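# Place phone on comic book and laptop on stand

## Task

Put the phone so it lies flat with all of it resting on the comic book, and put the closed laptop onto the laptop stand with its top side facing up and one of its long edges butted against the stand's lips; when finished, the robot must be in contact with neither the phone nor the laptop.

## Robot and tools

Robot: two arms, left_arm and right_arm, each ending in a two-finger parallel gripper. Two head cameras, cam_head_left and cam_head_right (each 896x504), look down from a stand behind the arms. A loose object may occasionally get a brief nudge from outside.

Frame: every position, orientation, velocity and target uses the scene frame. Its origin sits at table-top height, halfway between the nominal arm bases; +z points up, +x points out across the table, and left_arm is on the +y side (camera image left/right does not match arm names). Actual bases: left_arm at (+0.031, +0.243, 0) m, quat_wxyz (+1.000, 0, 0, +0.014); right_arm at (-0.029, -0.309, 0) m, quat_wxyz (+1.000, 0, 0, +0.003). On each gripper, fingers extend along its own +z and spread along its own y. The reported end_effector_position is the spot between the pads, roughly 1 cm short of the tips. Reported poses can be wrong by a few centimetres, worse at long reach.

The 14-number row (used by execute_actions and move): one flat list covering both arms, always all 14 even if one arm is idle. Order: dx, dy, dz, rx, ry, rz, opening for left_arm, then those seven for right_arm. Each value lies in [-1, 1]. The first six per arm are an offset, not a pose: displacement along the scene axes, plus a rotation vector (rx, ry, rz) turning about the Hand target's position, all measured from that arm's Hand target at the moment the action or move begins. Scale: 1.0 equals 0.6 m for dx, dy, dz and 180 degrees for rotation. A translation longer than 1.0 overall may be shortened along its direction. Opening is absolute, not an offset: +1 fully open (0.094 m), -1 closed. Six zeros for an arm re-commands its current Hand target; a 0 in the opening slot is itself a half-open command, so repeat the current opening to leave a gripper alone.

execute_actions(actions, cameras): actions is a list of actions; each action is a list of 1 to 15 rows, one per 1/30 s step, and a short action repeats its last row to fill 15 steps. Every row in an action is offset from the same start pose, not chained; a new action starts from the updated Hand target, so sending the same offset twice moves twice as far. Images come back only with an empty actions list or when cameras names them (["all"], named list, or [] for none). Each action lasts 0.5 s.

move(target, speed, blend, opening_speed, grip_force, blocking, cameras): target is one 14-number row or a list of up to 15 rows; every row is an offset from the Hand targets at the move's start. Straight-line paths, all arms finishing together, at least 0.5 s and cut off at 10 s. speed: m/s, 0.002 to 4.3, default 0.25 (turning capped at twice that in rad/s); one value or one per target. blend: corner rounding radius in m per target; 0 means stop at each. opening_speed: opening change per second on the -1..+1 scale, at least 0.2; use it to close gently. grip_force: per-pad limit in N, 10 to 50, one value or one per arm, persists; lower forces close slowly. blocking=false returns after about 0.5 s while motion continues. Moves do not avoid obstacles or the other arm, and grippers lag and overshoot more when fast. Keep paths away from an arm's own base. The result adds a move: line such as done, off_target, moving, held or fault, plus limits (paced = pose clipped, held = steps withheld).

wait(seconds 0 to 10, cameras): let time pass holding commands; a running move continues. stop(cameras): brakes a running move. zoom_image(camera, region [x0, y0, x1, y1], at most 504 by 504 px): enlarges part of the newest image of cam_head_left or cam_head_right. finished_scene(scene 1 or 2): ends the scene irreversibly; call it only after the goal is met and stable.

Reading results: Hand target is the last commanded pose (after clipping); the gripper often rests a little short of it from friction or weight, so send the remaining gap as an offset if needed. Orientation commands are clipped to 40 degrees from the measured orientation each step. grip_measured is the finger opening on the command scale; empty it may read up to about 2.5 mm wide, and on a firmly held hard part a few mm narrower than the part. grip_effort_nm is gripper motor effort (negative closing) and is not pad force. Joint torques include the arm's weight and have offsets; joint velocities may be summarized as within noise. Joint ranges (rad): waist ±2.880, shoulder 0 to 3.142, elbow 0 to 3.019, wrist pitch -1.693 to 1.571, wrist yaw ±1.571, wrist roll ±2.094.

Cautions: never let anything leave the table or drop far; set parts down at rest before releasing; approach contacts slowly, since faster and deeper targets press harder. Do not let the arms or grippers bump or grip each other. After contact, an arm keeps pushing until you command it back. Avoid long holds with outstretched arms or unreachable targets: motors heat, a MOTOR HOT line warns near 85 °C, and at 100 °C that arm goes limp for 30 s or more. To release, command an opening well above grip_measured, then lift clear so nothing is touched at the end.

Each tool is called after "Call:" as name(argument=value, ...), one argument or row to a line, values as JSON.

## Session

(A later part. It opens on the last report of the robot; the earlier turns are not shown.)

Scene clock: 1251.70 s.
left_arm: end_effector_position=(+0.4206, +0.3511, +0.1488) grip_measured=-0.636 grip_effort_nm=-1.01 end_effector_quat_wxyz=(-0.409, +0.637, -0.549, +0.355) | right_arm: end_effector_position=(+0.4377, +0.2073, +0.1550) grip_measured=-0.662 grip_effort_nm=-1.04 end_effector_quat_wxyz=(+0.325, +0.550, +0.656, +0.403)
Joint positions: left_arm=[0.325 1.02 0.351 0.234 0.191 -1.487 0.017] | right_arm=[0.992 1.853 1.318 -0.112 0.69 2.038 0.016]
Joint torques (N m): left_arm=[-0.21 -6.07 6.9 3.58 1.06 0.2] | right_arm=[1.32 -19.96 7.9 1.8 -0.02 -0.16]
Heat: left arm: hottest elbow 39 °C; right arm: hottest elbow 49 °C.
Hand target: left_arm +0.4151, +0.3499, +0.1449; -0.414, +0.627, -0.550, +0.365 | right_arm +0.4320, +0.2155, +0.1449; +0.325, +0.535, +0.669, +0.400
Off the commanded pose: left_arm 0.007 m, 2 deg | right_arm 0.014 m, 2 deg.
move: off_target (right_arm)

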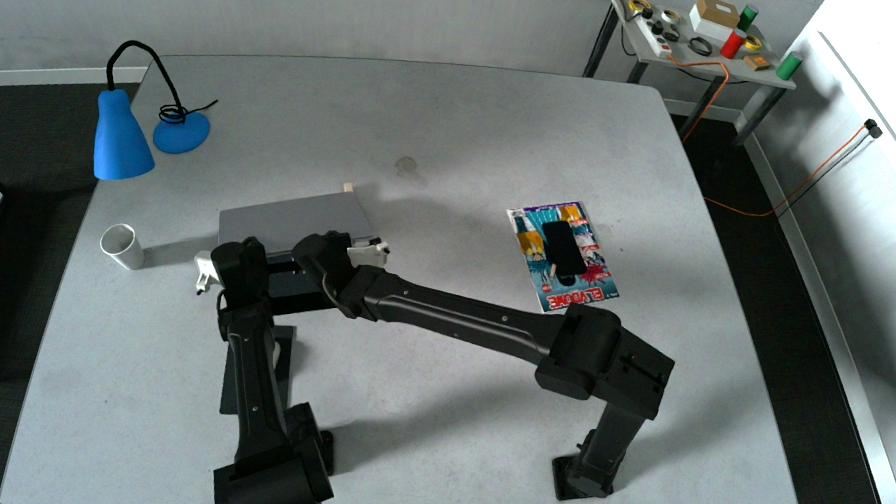

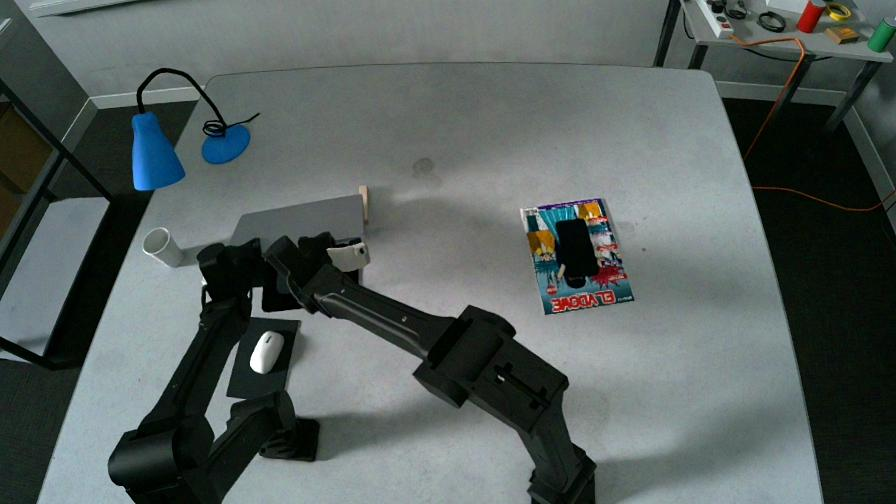

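Call:
move(
  target=[
    [-0.01,0.0,0.10,-0.0105,0.054,0,-0.8,-0.01,0.0,0.10,-0.0105,0.054,0,-0.8],
  ],
  speed=0.06,
  cameras=["all"],
)

Call:
zoom_image(
  camera="cam_head_left",
  region=[190, 170, 390, 310],
)

Call:
zoom_image(
  camera="cam_head_right",
  region=[190, 170, 390, 310],
)

Scene clock: 1263.07 s.
left_arm: end_effector_position=(+0.3875, +0.3445, +0.1462) grip_measured=-0.637 grip_effort_nm=-1.01 end_effector_quat_wxyz=(-0.314, +0.697, -0.573, +0.295) | right_arm: end_effector_position=(+0.4132, +0.2010, +0.1634) grip_measured=-0.662 grip_effort_nm=-1.04 end_effector_quat_wxyz=(+0.278, +0.548, +0.722, +0.318)
Joint positions: left_arm=[0.336 0.891 0.445 -0.249 0.184 -1.486 0.017] | right_arm=[0.994 1.807 1.402 -0.47 0.579 2.082 0.016]
Joint torques (N m): left_arm=[-1.03 -9.17 18.63 1.01 0.68 0.43] | right_arm=[0.32 -22.18 13.46 0.36 0.43 0.1]
Motor temperatures (°C): left_arm=[22 26 38 24 29 24 30] | right_arm=[26 41 47 25 24 24 30]
Heat: left arm: hottest elbow 38 °C; right arm: hottest elbow 47 °C.
Hand target: left_arm +0.4091, +0.3499, +0.2049; -0.356, +0.662, -0.577, +0.319 | right_arm +0.4259, +0.2156, +0.2051; +0.275, +0.562, +0.701, +0.343
Off the commanded pose: left_arm 0.063 m, 7 deg | right_arm 0.046 m, 4 deg.
joint sent to its limit (right arm) — joint 6 (wrist roll), upper limit. The joint targets still meet the commanded pose.
move: off_target (left_arm, right_arm)

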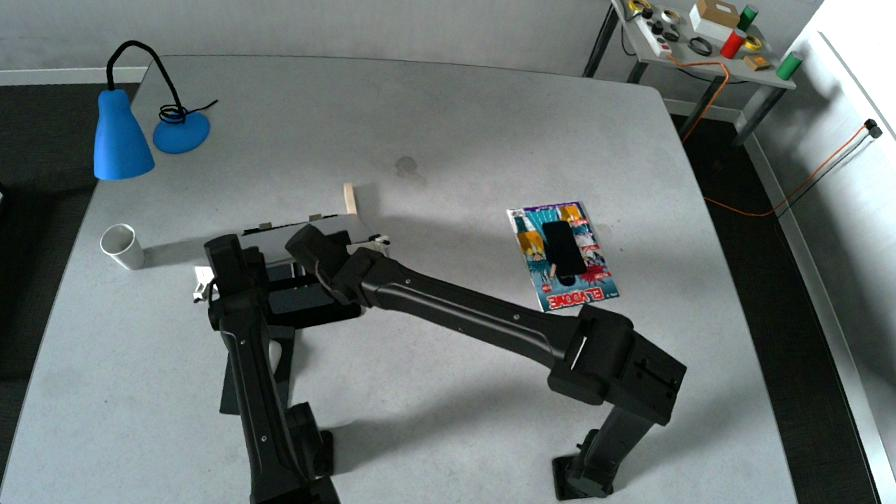

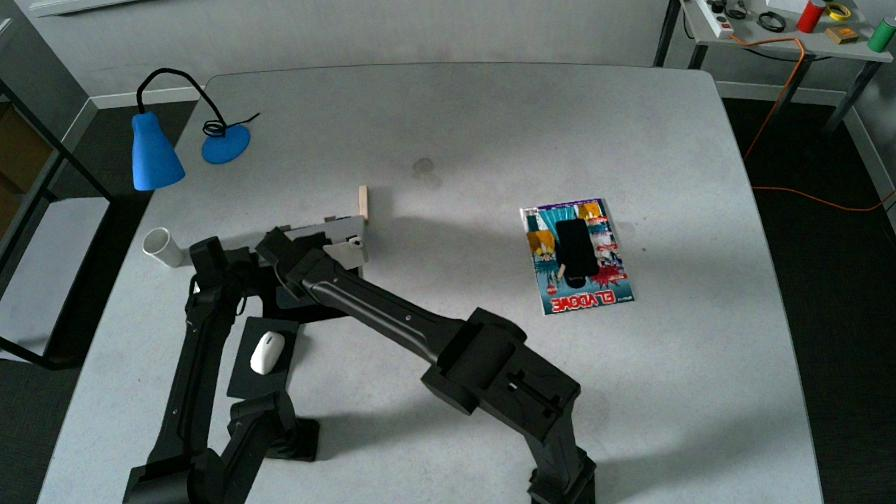

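Scaled by 2.520.

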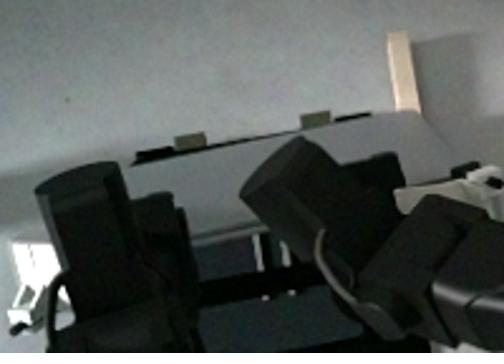

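Scaled by 2.520.

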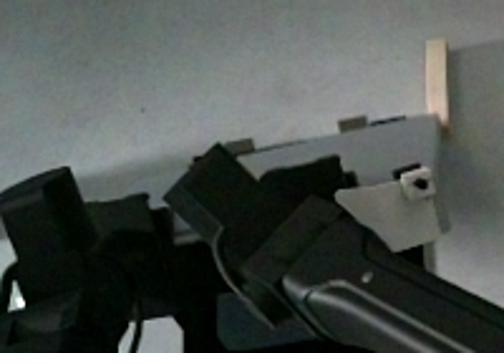

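Call:
move(
  target=[
    [0.035,0.003,-0.02,0,0,0,-0.8,0.03,0.003,-0.02,0,0,0,-0.8],
  ],
  speed=0.04,
  cameras=["all"],
)

Call:
zoom_image(
  camera="cam_head_left",
  region=[190, 170, 390, 310],
)

Call:
zoom_image(
  camera="cam_head_right",
  region=[190, 170, 390, 310],
)

Scene clock: 1279.97 s.
left_arm: end_effector_position=(+0.3942, +0.3475, +0.1433) grip_measured=-0.637 grip_effort_nm=-1.00 end_effector_quat_wxyz=(-0.313, +0.699, -0.571, +0.295) | right_arm: end_effector_position=(+0.4204, +0.2029, +0.1638) grip_measured=-0.662 grip_effort_nm=-1.04 end_effector_quat_wxyz=(+0.274, +0.550, +0.721, +0.321)
Joint positions: left_arm=[0.336 0.926 0.454 -0.224 0.181 -1.492 0.017] | right_arm=[0.984 1.818 1.419 -0.47 0.566 2.082 0.016]
Joint torques (N m): left_arm=[-2.73 -5.3 18.69 2.56 0.18 0.3] | right_arm=[-0.62 -20.01 14.41 0.77 0.48 0.11]
Heat: left arm: hottest elbow 40 °C; right arm: hottest elbow 49 °C.
Hand target: left_arm +0.4302, +0.3517, +0.1930; -0.356, +0.662, -0.577, +0.320 | right_arm +0.4441, +0.2173, +0.1931; +0.275, +0.562, +0.701, +0.343
Off the commanded pose: left_arm 0.061 m, 7 deg | right_arm 0.040 m, 4 deg.
joint sent to its limit (right arm) — joint 6 (wrist roll), upper limit. The joint targets still meet the commanded pose.
move: off_target (left_arm, right_arm)

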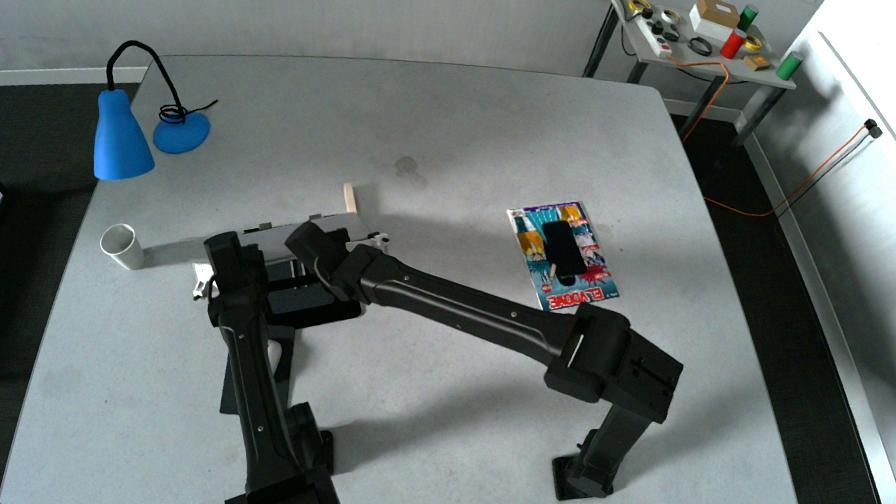

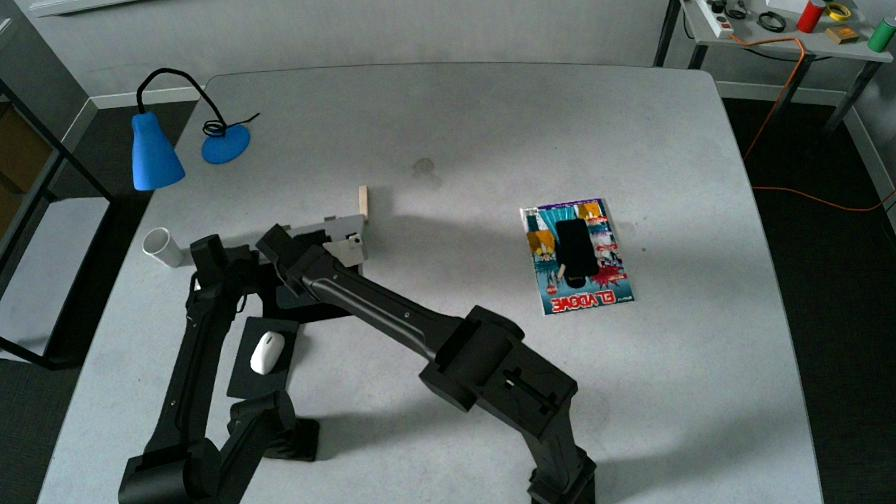

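Scaled by 2.520.

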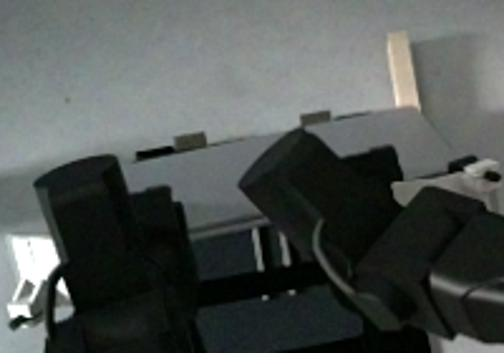

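Scaled by 2.520.

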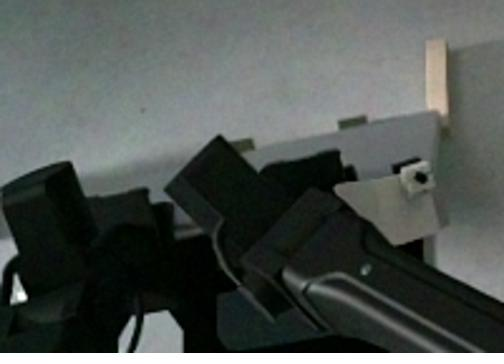

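Call:
move(
  target=[
    [-0.045,0.0,-0.07,0.004,-0.02,0,-0.8,-0.03,0.0,-0.045,0.004,-0.02,0,-0.8],
  ],
  speed=0.04,
  cameras=["all"],
)

Call:
zoom_image(
  camera="cam_head_left",
  region=[190, 170, 390, 310],
)

Call:
zoom_image(
  camera="cam_head_right",
  region=[190, 170, 390, 310],
)

Scene clock: 1286.97 s.
left_arm: end_effector_position=(+0.3970, +0.3509, +0.1368) grip_measured=-0.637 grip_effort_nm=-1.01 end_effector_quat_wxyz=(-0.346, +0.683, -0.557, +0.322) | right_arm: end_effector_position=(+0.4223, +0.2070, +0.1572) grip_measured=-0.662 grip_effort_nm=-1.04 end_effector_quat_wxyz=(+0.292, +0.552, +0.701, +0.344)
Joint positions: left_arm=[0.35 0.943 0.386 -0.044 0.2 -1.501 0.017] | right_arm=[0.995 1.831 1.385 -0.366 0.616 2.082 0.016]
Joint torques (N m): left_arm=[-1.79 -6.07 9.58 4.18 0.84 0.54] | right_arm=[1.03 -20.72 9.39 2.41 0.72 0.11]
Heat: left arm: hottest elbow 42 °C; right arm: hottest elbow 50 °C.
Hand target: left_arm +0.4031, +0.3516, +0.1509; -0.378, +0.650, -0.568, +0.336 | right_arm +0.4259, +0.2174, +0.1660; +0.294, +0.552, +0.690, +0.364
Off the commanded pose: left_arm 0.016 m, 6 deg | right_arm 0.014 m, 3 deg.
joint sent to its limit (right arm) — joint 6 (wrist roll), upper limit. The joint targets still meet the commanded pose.
move: off_target (left_arm, right_arm)

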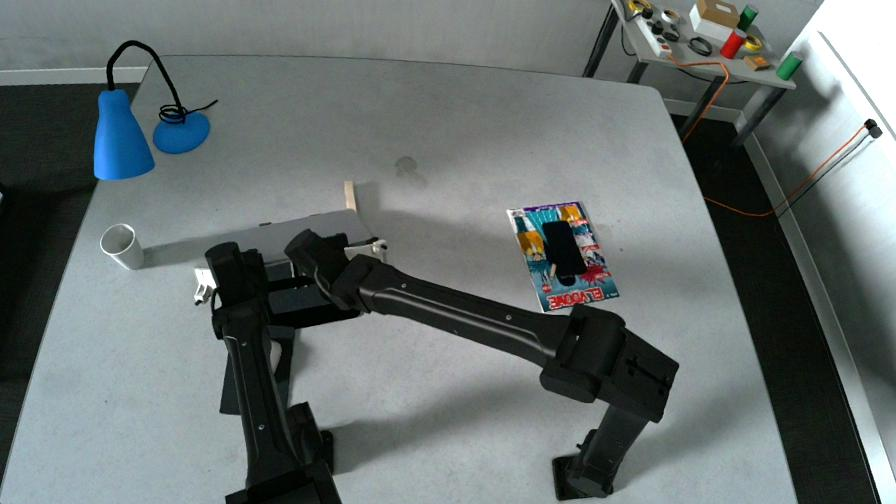

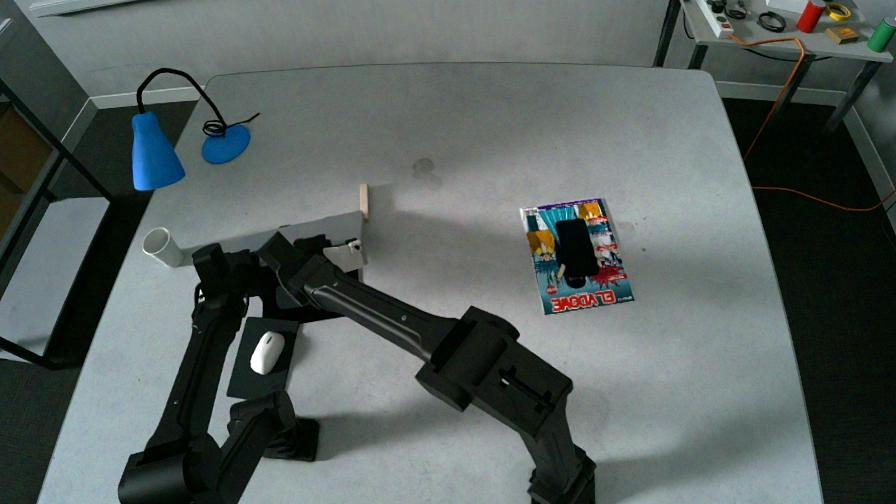

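Scaled by 2.520.

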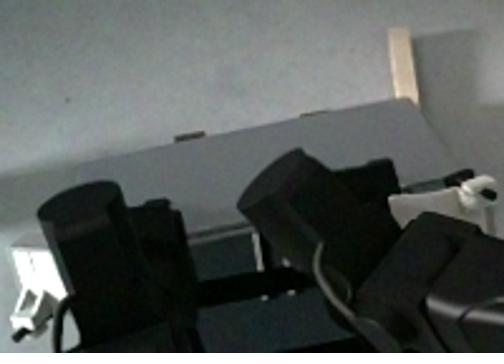

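Scaled by 2.520.

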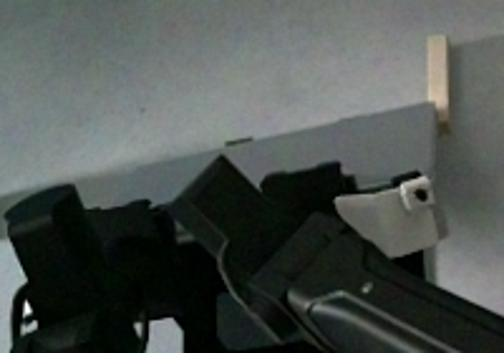

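Call:
move(
  target=[
    [-0.025,0.0,-0.045,0,0,0,-0.8,-0.025,0.0,-0.05,0,0,0,-0.8],
  ],
  speed=0.04,
  cameras=["all"],
)

Call:
zoom_image(
  camera="cam_head_left",
  region=[190, 170, 390, 310],
)

Call:
zoom_image(
  camera="cam_head_right",
  region=[190, 170, 390, 310],
)

Scene clock: 1292.93 s.
left_arm: end_effector_position=(+0.3959, +0.3546, +0.1413) grip_measured=-0.629 grip_effort_nm=-1.01 end_effector_quat_wxyz=(-0.377, +0.661, -0.552, +0.340) | right_arm: end_effector_position=(+0.4175, +0.2115, +0.1537) grip_measured=-0.662 grip_effort_nm=-1.03 end_effector_quat_wxyz=(+0.299, +0.551, +0.684, +0.373)
Joint positions: left_arm=[0.372 0.935 0.343 0.071 0.226 -1.481 0.017] | right_arm=[1.011 1.831 1.34 -0.257 0.646 2.082 0.016]
Joint torques (N m): left_arm=[-0.73 -4.25 6.22 3.67 0.82 0.48] | right_arm=[1.32 -19.31 7.71 1.51 0.14 0.1]
Heat: left arm: hottest elbow 41 °C; right arm: hottest elbow 50 °C.
Hand target: left_arm +0.3882, +0.3516, +0.1239; -0.378, +0.650, -0.567, +0.337 | right_arm +0.4111, +0.2174, +0.1361; +0.294, +0.552, +0.690, +0.365
Off the commanded pose: left_arm 0.019 m, 2 deg | right_arm 0.020 m, 1 deg.
joint sent to its limit (right arm) — joint 6 (wrist roll), upper limit. The joint targets still meet the commanded pose.
move: off_target (left_arm, right_arm)

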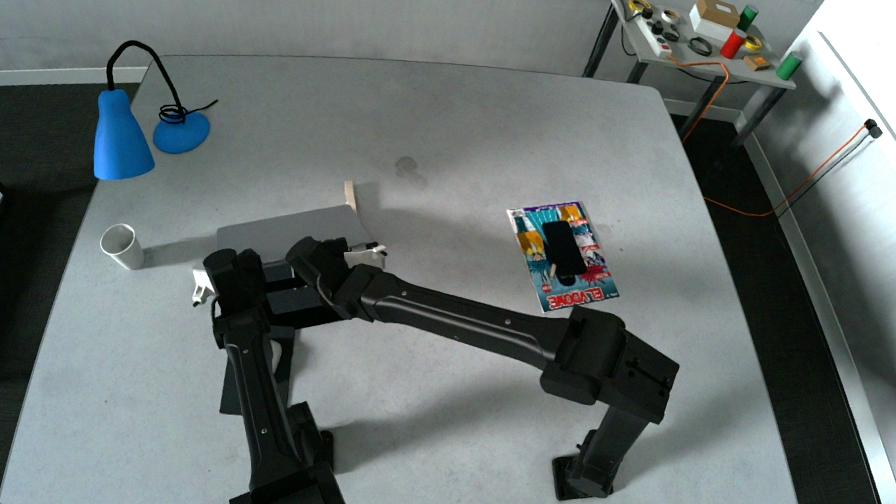

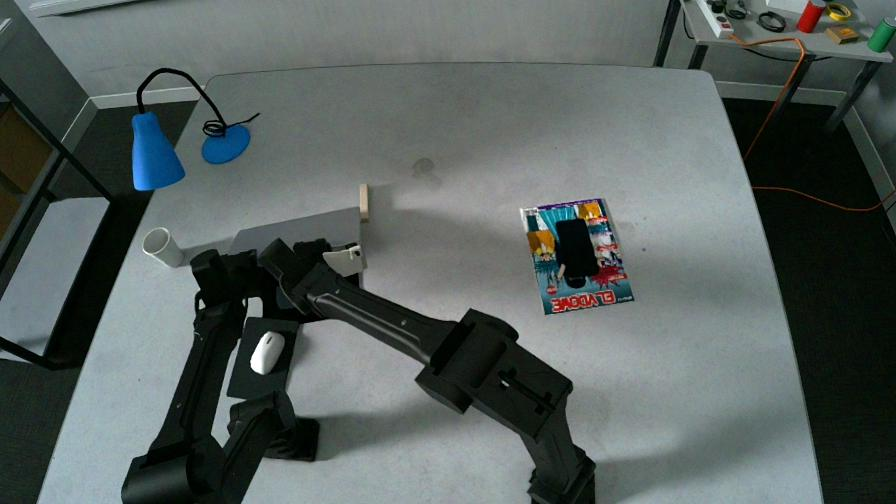

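Scaled by 2.520.

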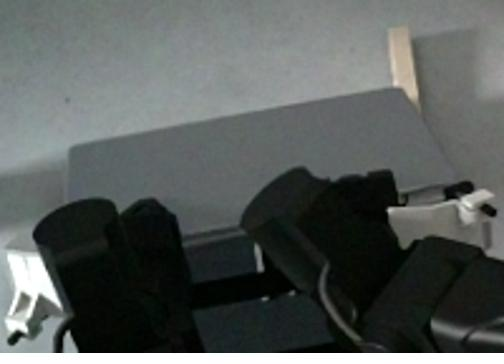

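Scaled by 2.520.

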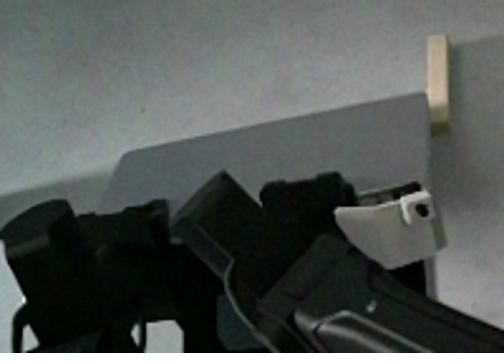

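Call:
move(
  target=[
    [-0.05,0.0,0.13,-0.008,0.042,0,-0.8,-0.05,0.0,0.13,-0.008,0.042,0,-0.8],
    [-0.06,0.0,0.09,-0.01,0.052,0,-0.8,-0.06,0.0,0.09,-0.01,0.052,0,-0.8],
  ],
  speed=0.06,
  cameras=["all"],
)

Call:
zoom_image(
  camera="cam_head_left",
  region=[190, 170, 390, 310],
)

Call:
zoom_image(
  camera="cam_head_right",
  region=[190, 170, 390, 310],
)

Scene clock: 1300.77 s.
left_arm: end_effector_position=(+0.3393, +0.3444, +0.1447) grip_measured=-0.634 grip_effort_nm=-1.00 end_effector_quat_wxyz=(-0.286, +0.718, -0.567, +0.286) | right_arm: end_effector_position=(+0.3740, +0.2014, +0.1655) grip_measured=-0.662 grip_effort_nm=-1.04 end_effector_quat_wxyz=(+0.256, +0.527, +0.752, +0.302)
Joint positions: left_arm=[0.421 0.729 0.409 -0.446 0.244 -1.46 0.017] | right_arm=[1.037 1.754 1.362 -0.536 0.541 2.082 0.016]
Joint torques (N m): left_arm=[-0.85 -4.54 16.24 1.44 0.68 0.88] | right_arm=[1.2 -20.72 11.45 0.85 0.28 0.11]
Heat: left arm: hottest elbow 41 °C; right arm: hottest elbow 49 °C.
Hand target: left_arm +0.3522, +0.3516, +0.1779; -0.320, +0.681, -0.591, +0.291 | right_arm +0.3751, +0.2172, +0.1901; +0.245, +0.576, +0.717, +0.307
Off the commanded pose: left_arm 0.036 m, 6 deg | right_arm 0.029 m, 7 deg.
joint sent to its limit (right arm) — joint 6 (wrist roll), upper limit. The joint targets are off in orientation, not in position.
move: off_target (left_arm, right_arm)

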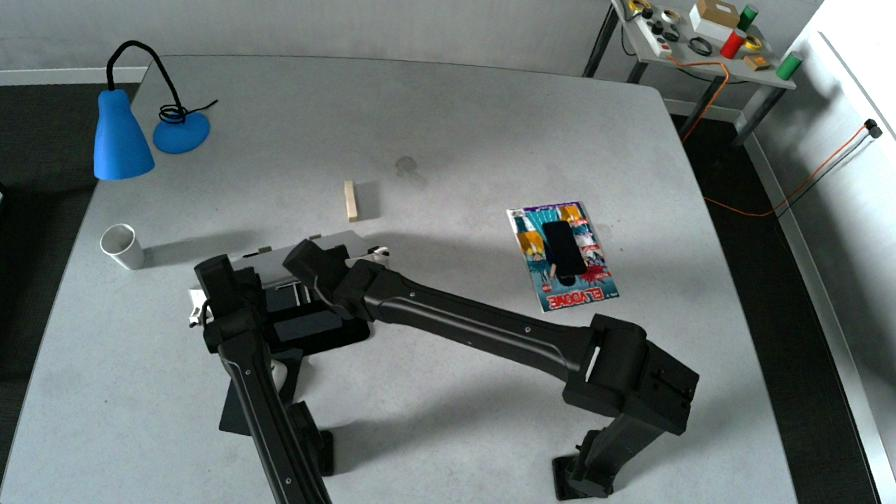

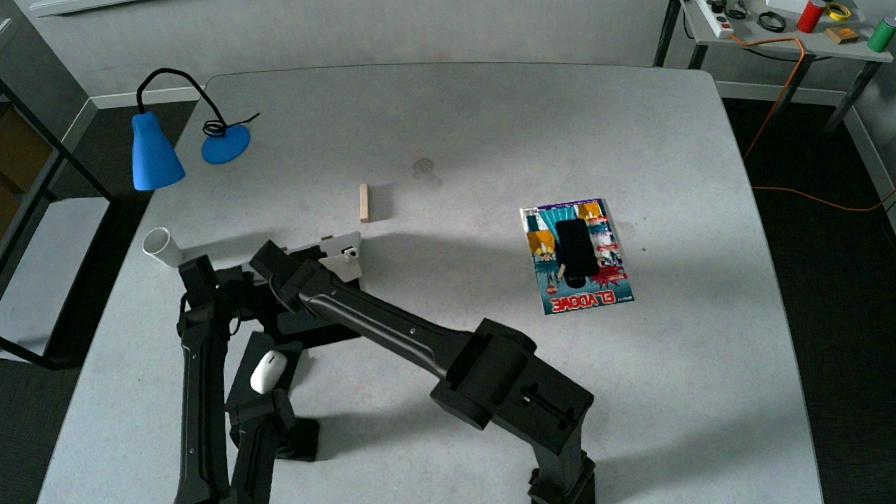

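Scaled by 2.520.

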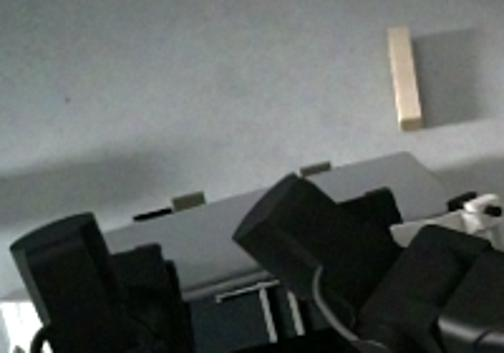

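Scaled by 2.520.

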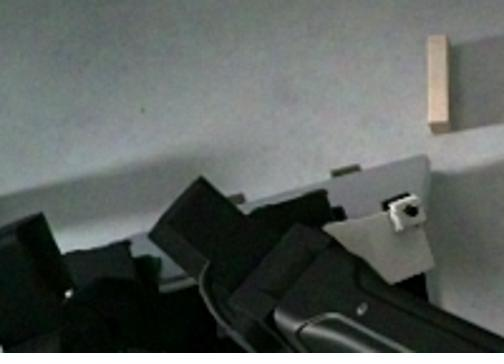

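Call:
move(
  target=[
    [-0.01,-0.0,-0.04,0,0,0,-0.8,0.0,0,-0.03,0,0,0,-0.8],
  ],
  speed=0.04,
)

Call:
move(
  target=[
    [0,0,0,0,0,0,-0.5,0,0,0,0,0,0,-0.5],
  ],
  speed=0.04,
  opening_speed=0.2,
  cameras=["all"],
)

Call:
zoom_image(
  camera="cam_head_left",
  region=[190, 170, 390, 310],
)

Call:
zoom_image(
  camera="cam_head_right",
  region=[190, 170, 390, 310],
)

Scene clock: 1313.80 s.
left_arm: end_effector_position=(+0.3405, +0.3473, +0.1427) grip_measured=-0.634 grip_effort_nm=-1.00 end_effector_quat_wxyz=(-0.291, +0.715, -0.566, +0.290) | right_arm: end_effector_position=(+0.3751, +0.2044, +0.1660) grip_measured=-0.662 grip_effort_nm=-1.04 end_effector_quat_wxyz=(+0.255, +0.528, +0.750, +0.308)
Joint positions: left_arm=[0.434 0.737 0.399 -0.417 0.257 -1.451 0.017] | right_arm=[1.037 1.757 1.362 -0.52 0.539 2.082 0.016]
Joint torques (N m): left_arm=[-1.26 -4.6 11.69 2.92 0.57 0.87] | right_arm=[1.26 -19.43 9.77 1.72 0.36 0.11]
Motor temperatures (°C): left_arm=[22 26 43 24 28 24 30] | right_arm=[26 41 51 25 24 24 30]
Heat: left arm: hottest elbow 43 °C; right arm: hottest elbow 51 °C.
Hand target: left_arm +0.3461, +0.3516, +0.1538; -0.320, +0.681, -0.591, +0.291 | right_arm +0.3750, +0.2173, +0.1721; +0.245, +0.576, +0.717, +0.307
Off the commanded pose: left_arm 0.013 m, 6 deg | right_arm 0.014 m, 7 deg.
joint sent to its limit (right arm) — joint 6 (wrist roll), upper limit. The joint targets are off in orientation, not in position.
move: off_target (left_arm, right_arm)

Scene clock: 1315.60 s.
left_arm: end_effector_position=(+0.3407, +0.3464, +0.1418) grip_measured=-0.502 grip_effort_nm=0.11 end_effector_quat_wxyz=(-0.298, +0.693, -0.592, +0.284) | right_arm: end_effector_position=(+0.3728, +0.2067, +0.1633) grip_measured=-0.502 grip_effort_nm=0.05 end_effector_quat_wxyz=(+0.252, +0.526, +0.752, +0.307)
Joint positions: left_arm=[0.439 0.74 0.397 -0.414 0.272 -1.377 0.023] | right_arm=[1.04 1.76 1.362 -0.519 0.533 2.082 0.023]
Joint torques (N m): left_arm=[-0.44 -4.25 11.71 2.63 0.27 0.19] | right_arm=[0.91 -19.37 9.88 1.66 0.55 0.11]
Heat: left arm: hottest elbow 43 °C; right arm: hottest elbow 51 °C.
Hand target: left_arm +0.3462, +0.3516, +0.1539; -0.320, +0.681, -0.591, +0.291 | right_arm +0.3750, +0.2174, +0.1720; +0.245, +0.576, +0.717, +0.307
Off the commanded pose: left_arm 0.014 m, 3 deg | right_arm 0.014 m, 7 deg.
joint sent to its limit (right arm) — joint 6 (wrist roll), upper limit. The joint targets are off in orientation, not in position.
move: off_target (left_arm, right_arm)

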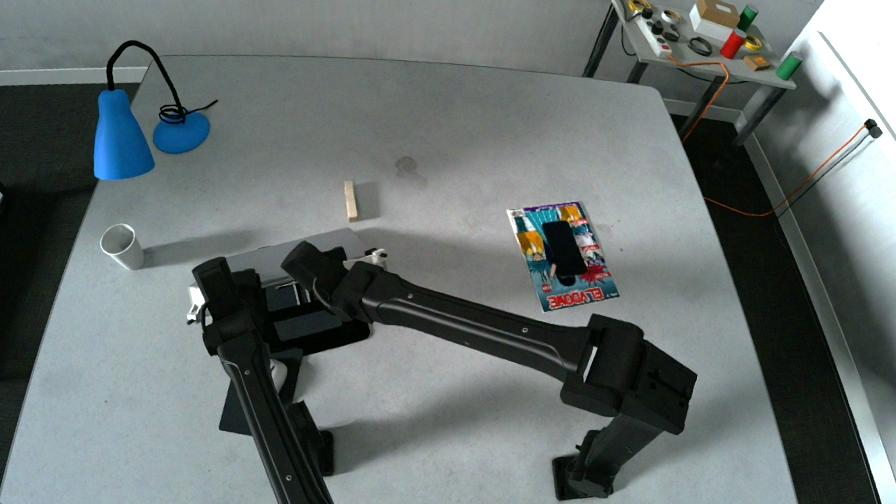

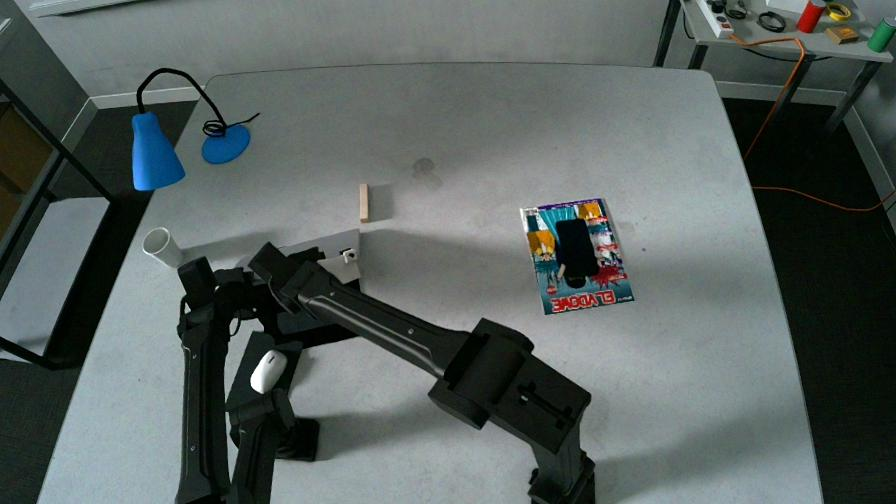

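Scaled by 2.520.

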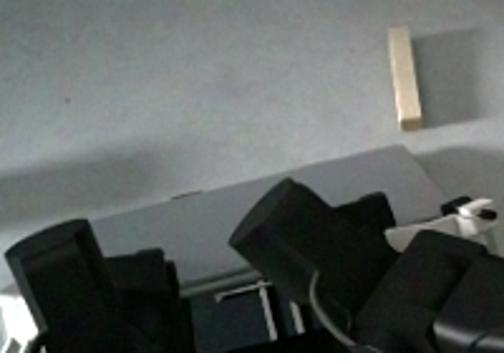

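Scaled by 2.520.

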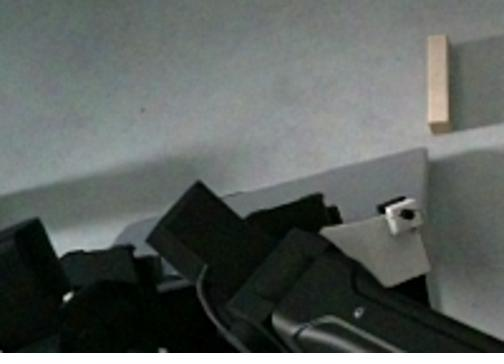

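Call:
move(
  target=[
    [-0.035,-0.003,-0.0,0,0,0,-0.5,-0.03,-0.006,-0.02,0,0,0,-0.5],
  ],
  speed=0.04,
  cameras=["all"],
)

Call:
zoom_image(
  camera="cam_head_left",
  region=[190, 170, 390, 310],
)

Call:
zoom_image(
  camera="cam_head_right",
  region=[190, 170, 390, 310],
)

Scene clock: 1327.80 s.
left_arm: end_effector_position=(+0.3229, +0.3443, +0.1380) grip_measured=-0.502 grip_effort_nm=0.10 end_effector_quat_wxyz=(-0.298, +0.691, -0.594, +0.286) | right_arm: end_effector_position=(+0.3603, +0.2094, +0.1515) grip_measured=-0.501 grip_effort_nm=0.04 end_effector_quat_wxyz=(+0.253, +0.519, +0.755, +0.311)
Joint positions: left_arm=[0.476 0.67 0.364 -0.458 0.304 -1.346 0.023] | right_arm=[1.062 1.76 1.324 -0.478 0.543 2.082 0.023]
Joint torques (N m): left_arm=[-1.32 -4.19 12.38 1.66 0.31 0.2] | right_arm=[1.26 -21.07 7.88 1.69 0.57 0.11]
Heat: left arm: hottest elbow 42 °C; right arm: hottest elbow 50 °C.
Hand target: left_arm +0.3252, +0.3498, +0.1539; -0.320, +0.681, -0.591, +0.291 | right_arm +0.3571, +0.2138, +0.1600; +0.245, +0.576, +0.717, +0.307
Off the commanded pose: left_arm 0.017 m, 3 deg | right_arm 0.010 m, 8 deg.
joint sent to its limit (right arm) — joint 6 (wrist roll), upper limit. The joint targets are off in orientation, not in position.
move: off_target (left_arm, right_arm)

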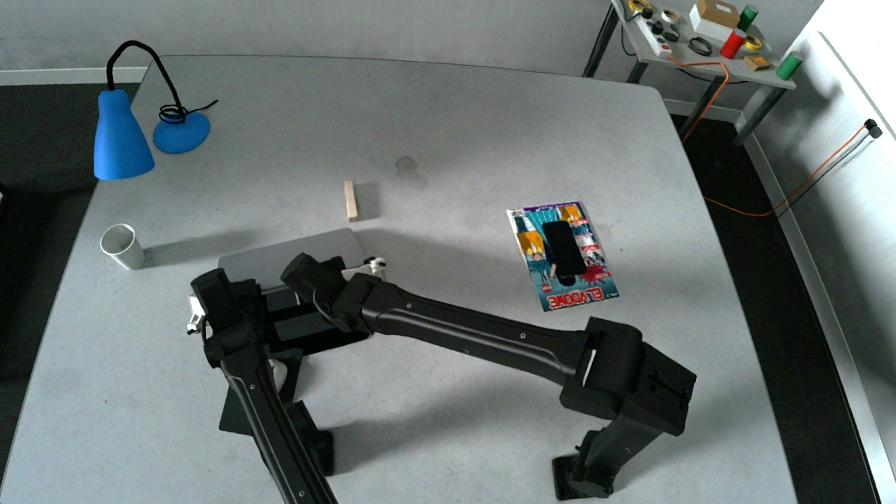

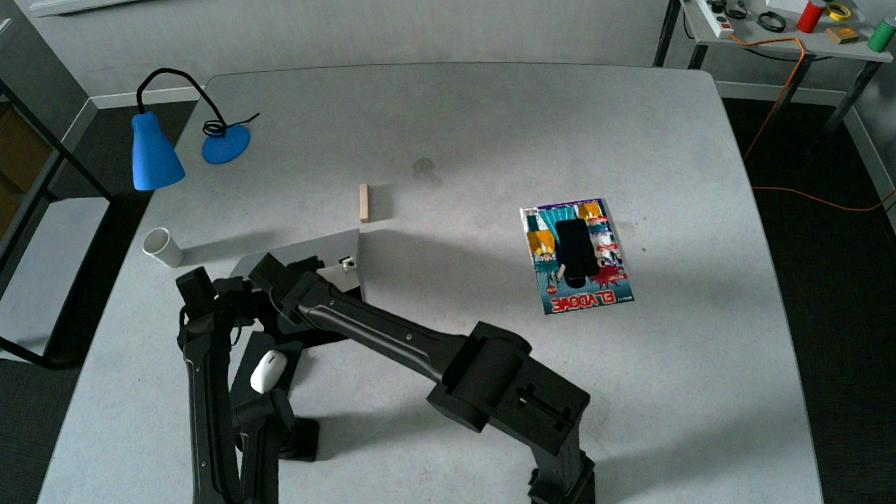

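Scaled by 2.520.

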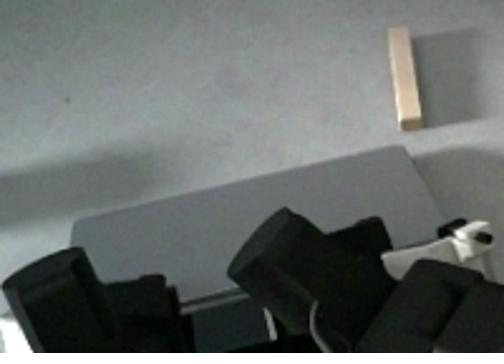

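Scaled by 2.520.

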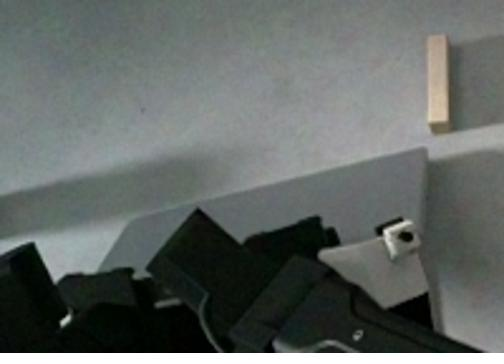

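Call:
move(
  target=[
    [-0.035,-0.003,-0.015,0,0,0,-0.5,-0.035,-0.006,-0.03,0,0,0,-0.5],
  ],
  speed=0.04,
  cameras=["all"],
)

Call:
zoom_image(
  camera="cam_head_left",
  region=[190, 190, 390, 350],
)

Call:
zoom_image(
  camera="cam_head_right",
  region=[190, 190, 390, 350],
)

Scene clock: 1333.87 s.
left_arm: end_effector_position=(+0.3053, +0.3430, +0.1380) grip_measured=-0.501 grip_effort_nm=0.10 end_effector_quat_wxyz=(-0.307, +0.684, -0.594, +0.292) | right_arm: end_effector_position=(+0.3512, +0.2085, +0.1409) grip_measured=-0.501 grip_effort_nm=0.04 end_effector_quat_wxyz=(+0.258, +0.515, +0.749, +0.326)
Joint positions: left_arm=[0.528 0.581 0.33 -0.501 0.348 -1.307 0.023] | right_arm=[1.079 1.754 1.268 -0.398 0.564 2.082 0.023]
Joint torques (N m): left_arm=[-0.26 -3.6 11.75 1.59 0.15 0.12] | right_arm=[2.08 -21.07 6.48 1.31 0.44 0.11]
Heat: left arm: hottest elbow 42 °C; right arm: hottest elbow 48 °C.
Hand target: left_arm +0.3042, +0.3479, +0.1449; -0.320, +0.681, -0.591, +0.291 | right_arm +0.3360, +0.2101, +0.1419; +0.245, +0.576, +0.717, +0.307
Off the commanded pose: left_arm 0.009 m, 2 deg | right_arm 0.015 m, 8 deg.
joint sent to its limit (right arm) — joint 6 (wrist roll), upper limit. The joint targets are off in orientation, not in position.
move: off_target (right_arm)

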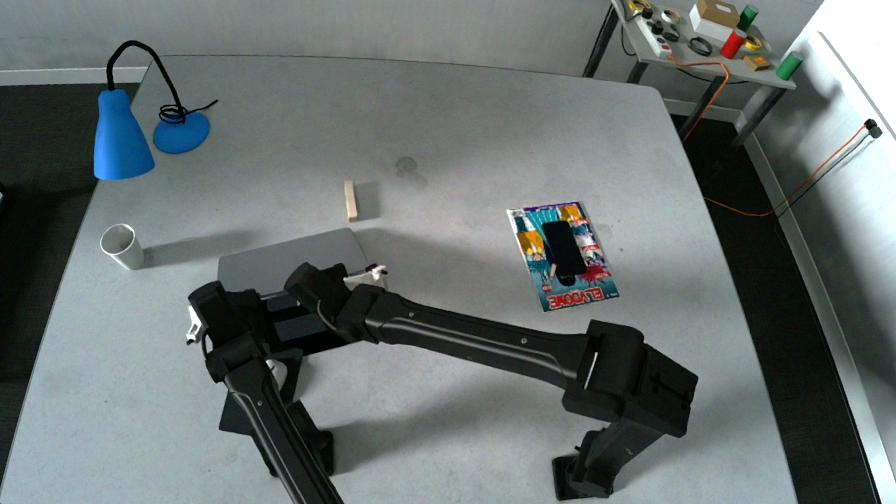

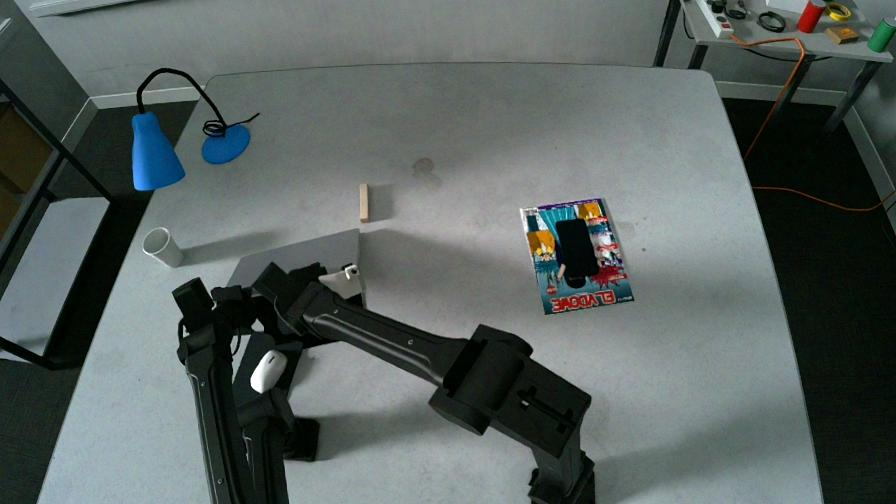

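Scaled by 2.520.

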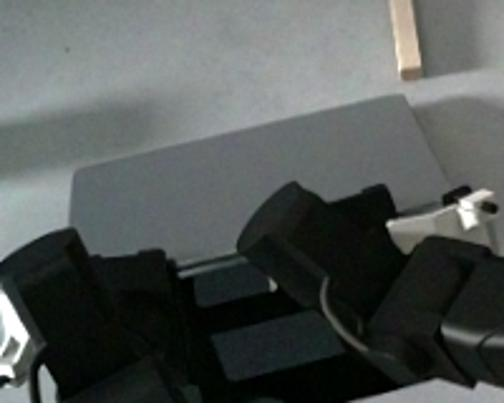

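Scaled by 2.520.

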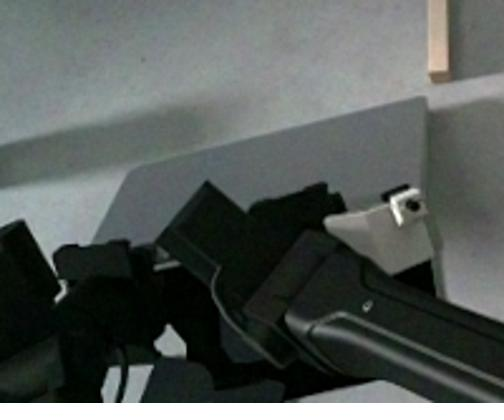

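Call:
move(
  target=[
    [-0.05,-0.005,0.02,0,0,0,-0.5,-0.0,-0.0,-0.0,0,0,0,-0.5],
  ],
  speed=0.05,
  cameras=["all"],
)

Call:
zoom_image(
  camera="cam_head_left",
  region=[190, 190, 390, 350],
)

Call:
zoom_image(
  camera="cam_head_right",
  region=[190, 190, 390, 350],
)

Scene clock: 1338.43 s.
left_arm: end_effector_position=(+0.2755, +0.3415, +0.1502) grip_measured=-0.501 grip_effort_nm=0.10 end_effector_quat_wxyz=(-0.312, +0.682, -0.593, +0.293) | right_arm: end_effector_position=(+0.3510, +0.2086, +0.1409) grip_measured=-0.501 grip_effort_nm=0.04 end_effector_quat_wxyz=(+0.258, +0.515, +0.749, +0.326)
Joint positions: left_arm=[0.629 0.433 0.33 -0.665 0.421 -1.233 0.023] | right_arm=[1.079 1.754 1.268 -0.398 0.564 2.082 0.023]
Joint torques (N m): left_arm=[-0.15 -0.85 12.81 1.2 0.21 0.11] | right_arm=[2.14 -21.13 6.5 1.21 0.44 0.11]
Heat: left arm: hottest elbow 42 °C; right arm: hottest elbow 47 °C.
Hand target: left_arm +0.2742, +0.3450, +0.1569; -0.320, +0.681, -0.591, +0.291 | right_arm +0.3359, +0.2102, +0.1419; +0.245, +0.575, +0.717, +0.307
Off the commanded pose: left_arm 0.008 m, 1 deg | right_arm 0.015 m, 8 deg.
joint sent to its limit (right arm) — joint 6 (wrist roll), upper limit. The joint targets are off in orientation, not in position.
move: off_target (right_arm)

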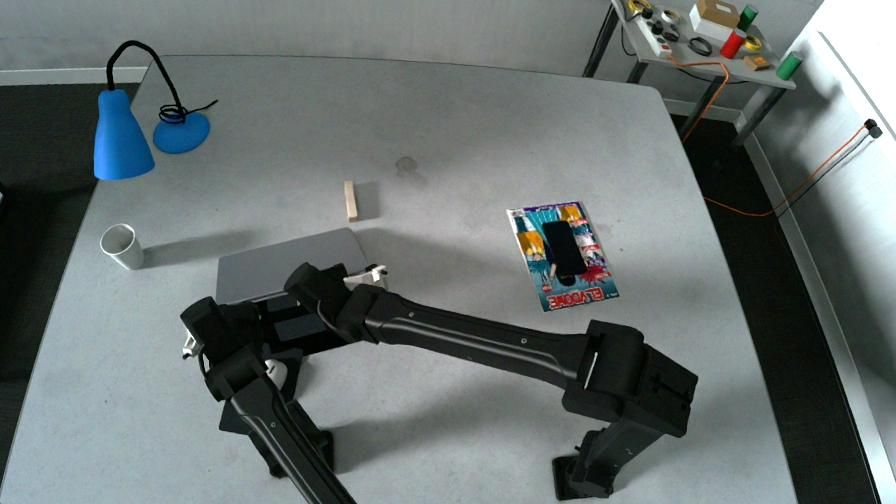

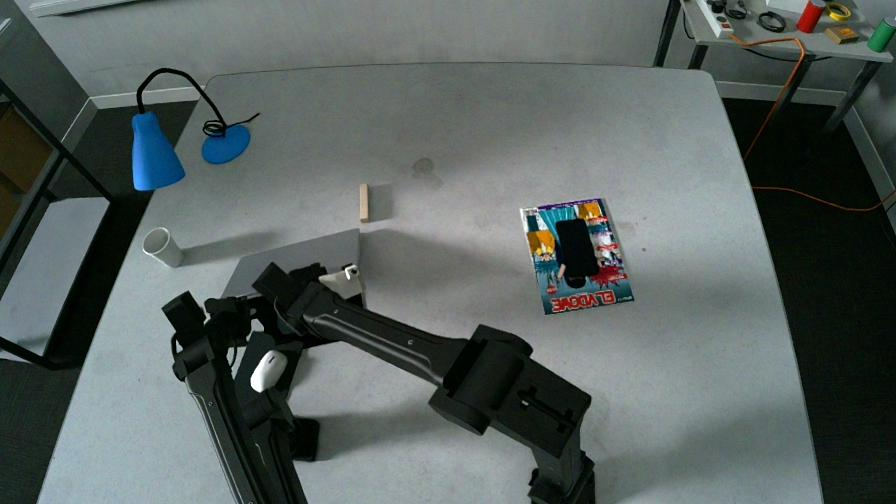

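Scaled by 2.520.

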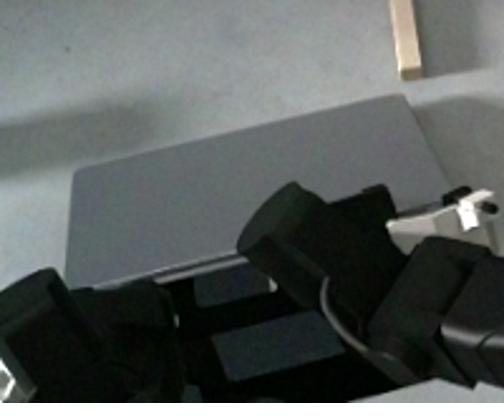

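Scaled by 2.520.

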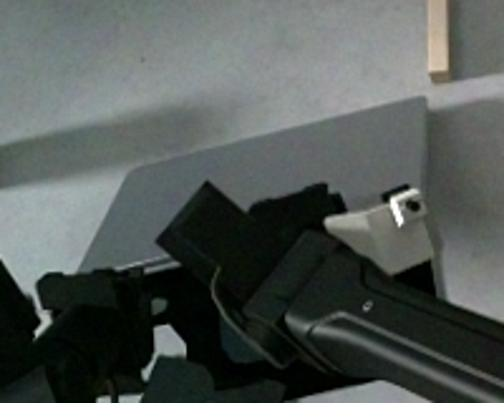

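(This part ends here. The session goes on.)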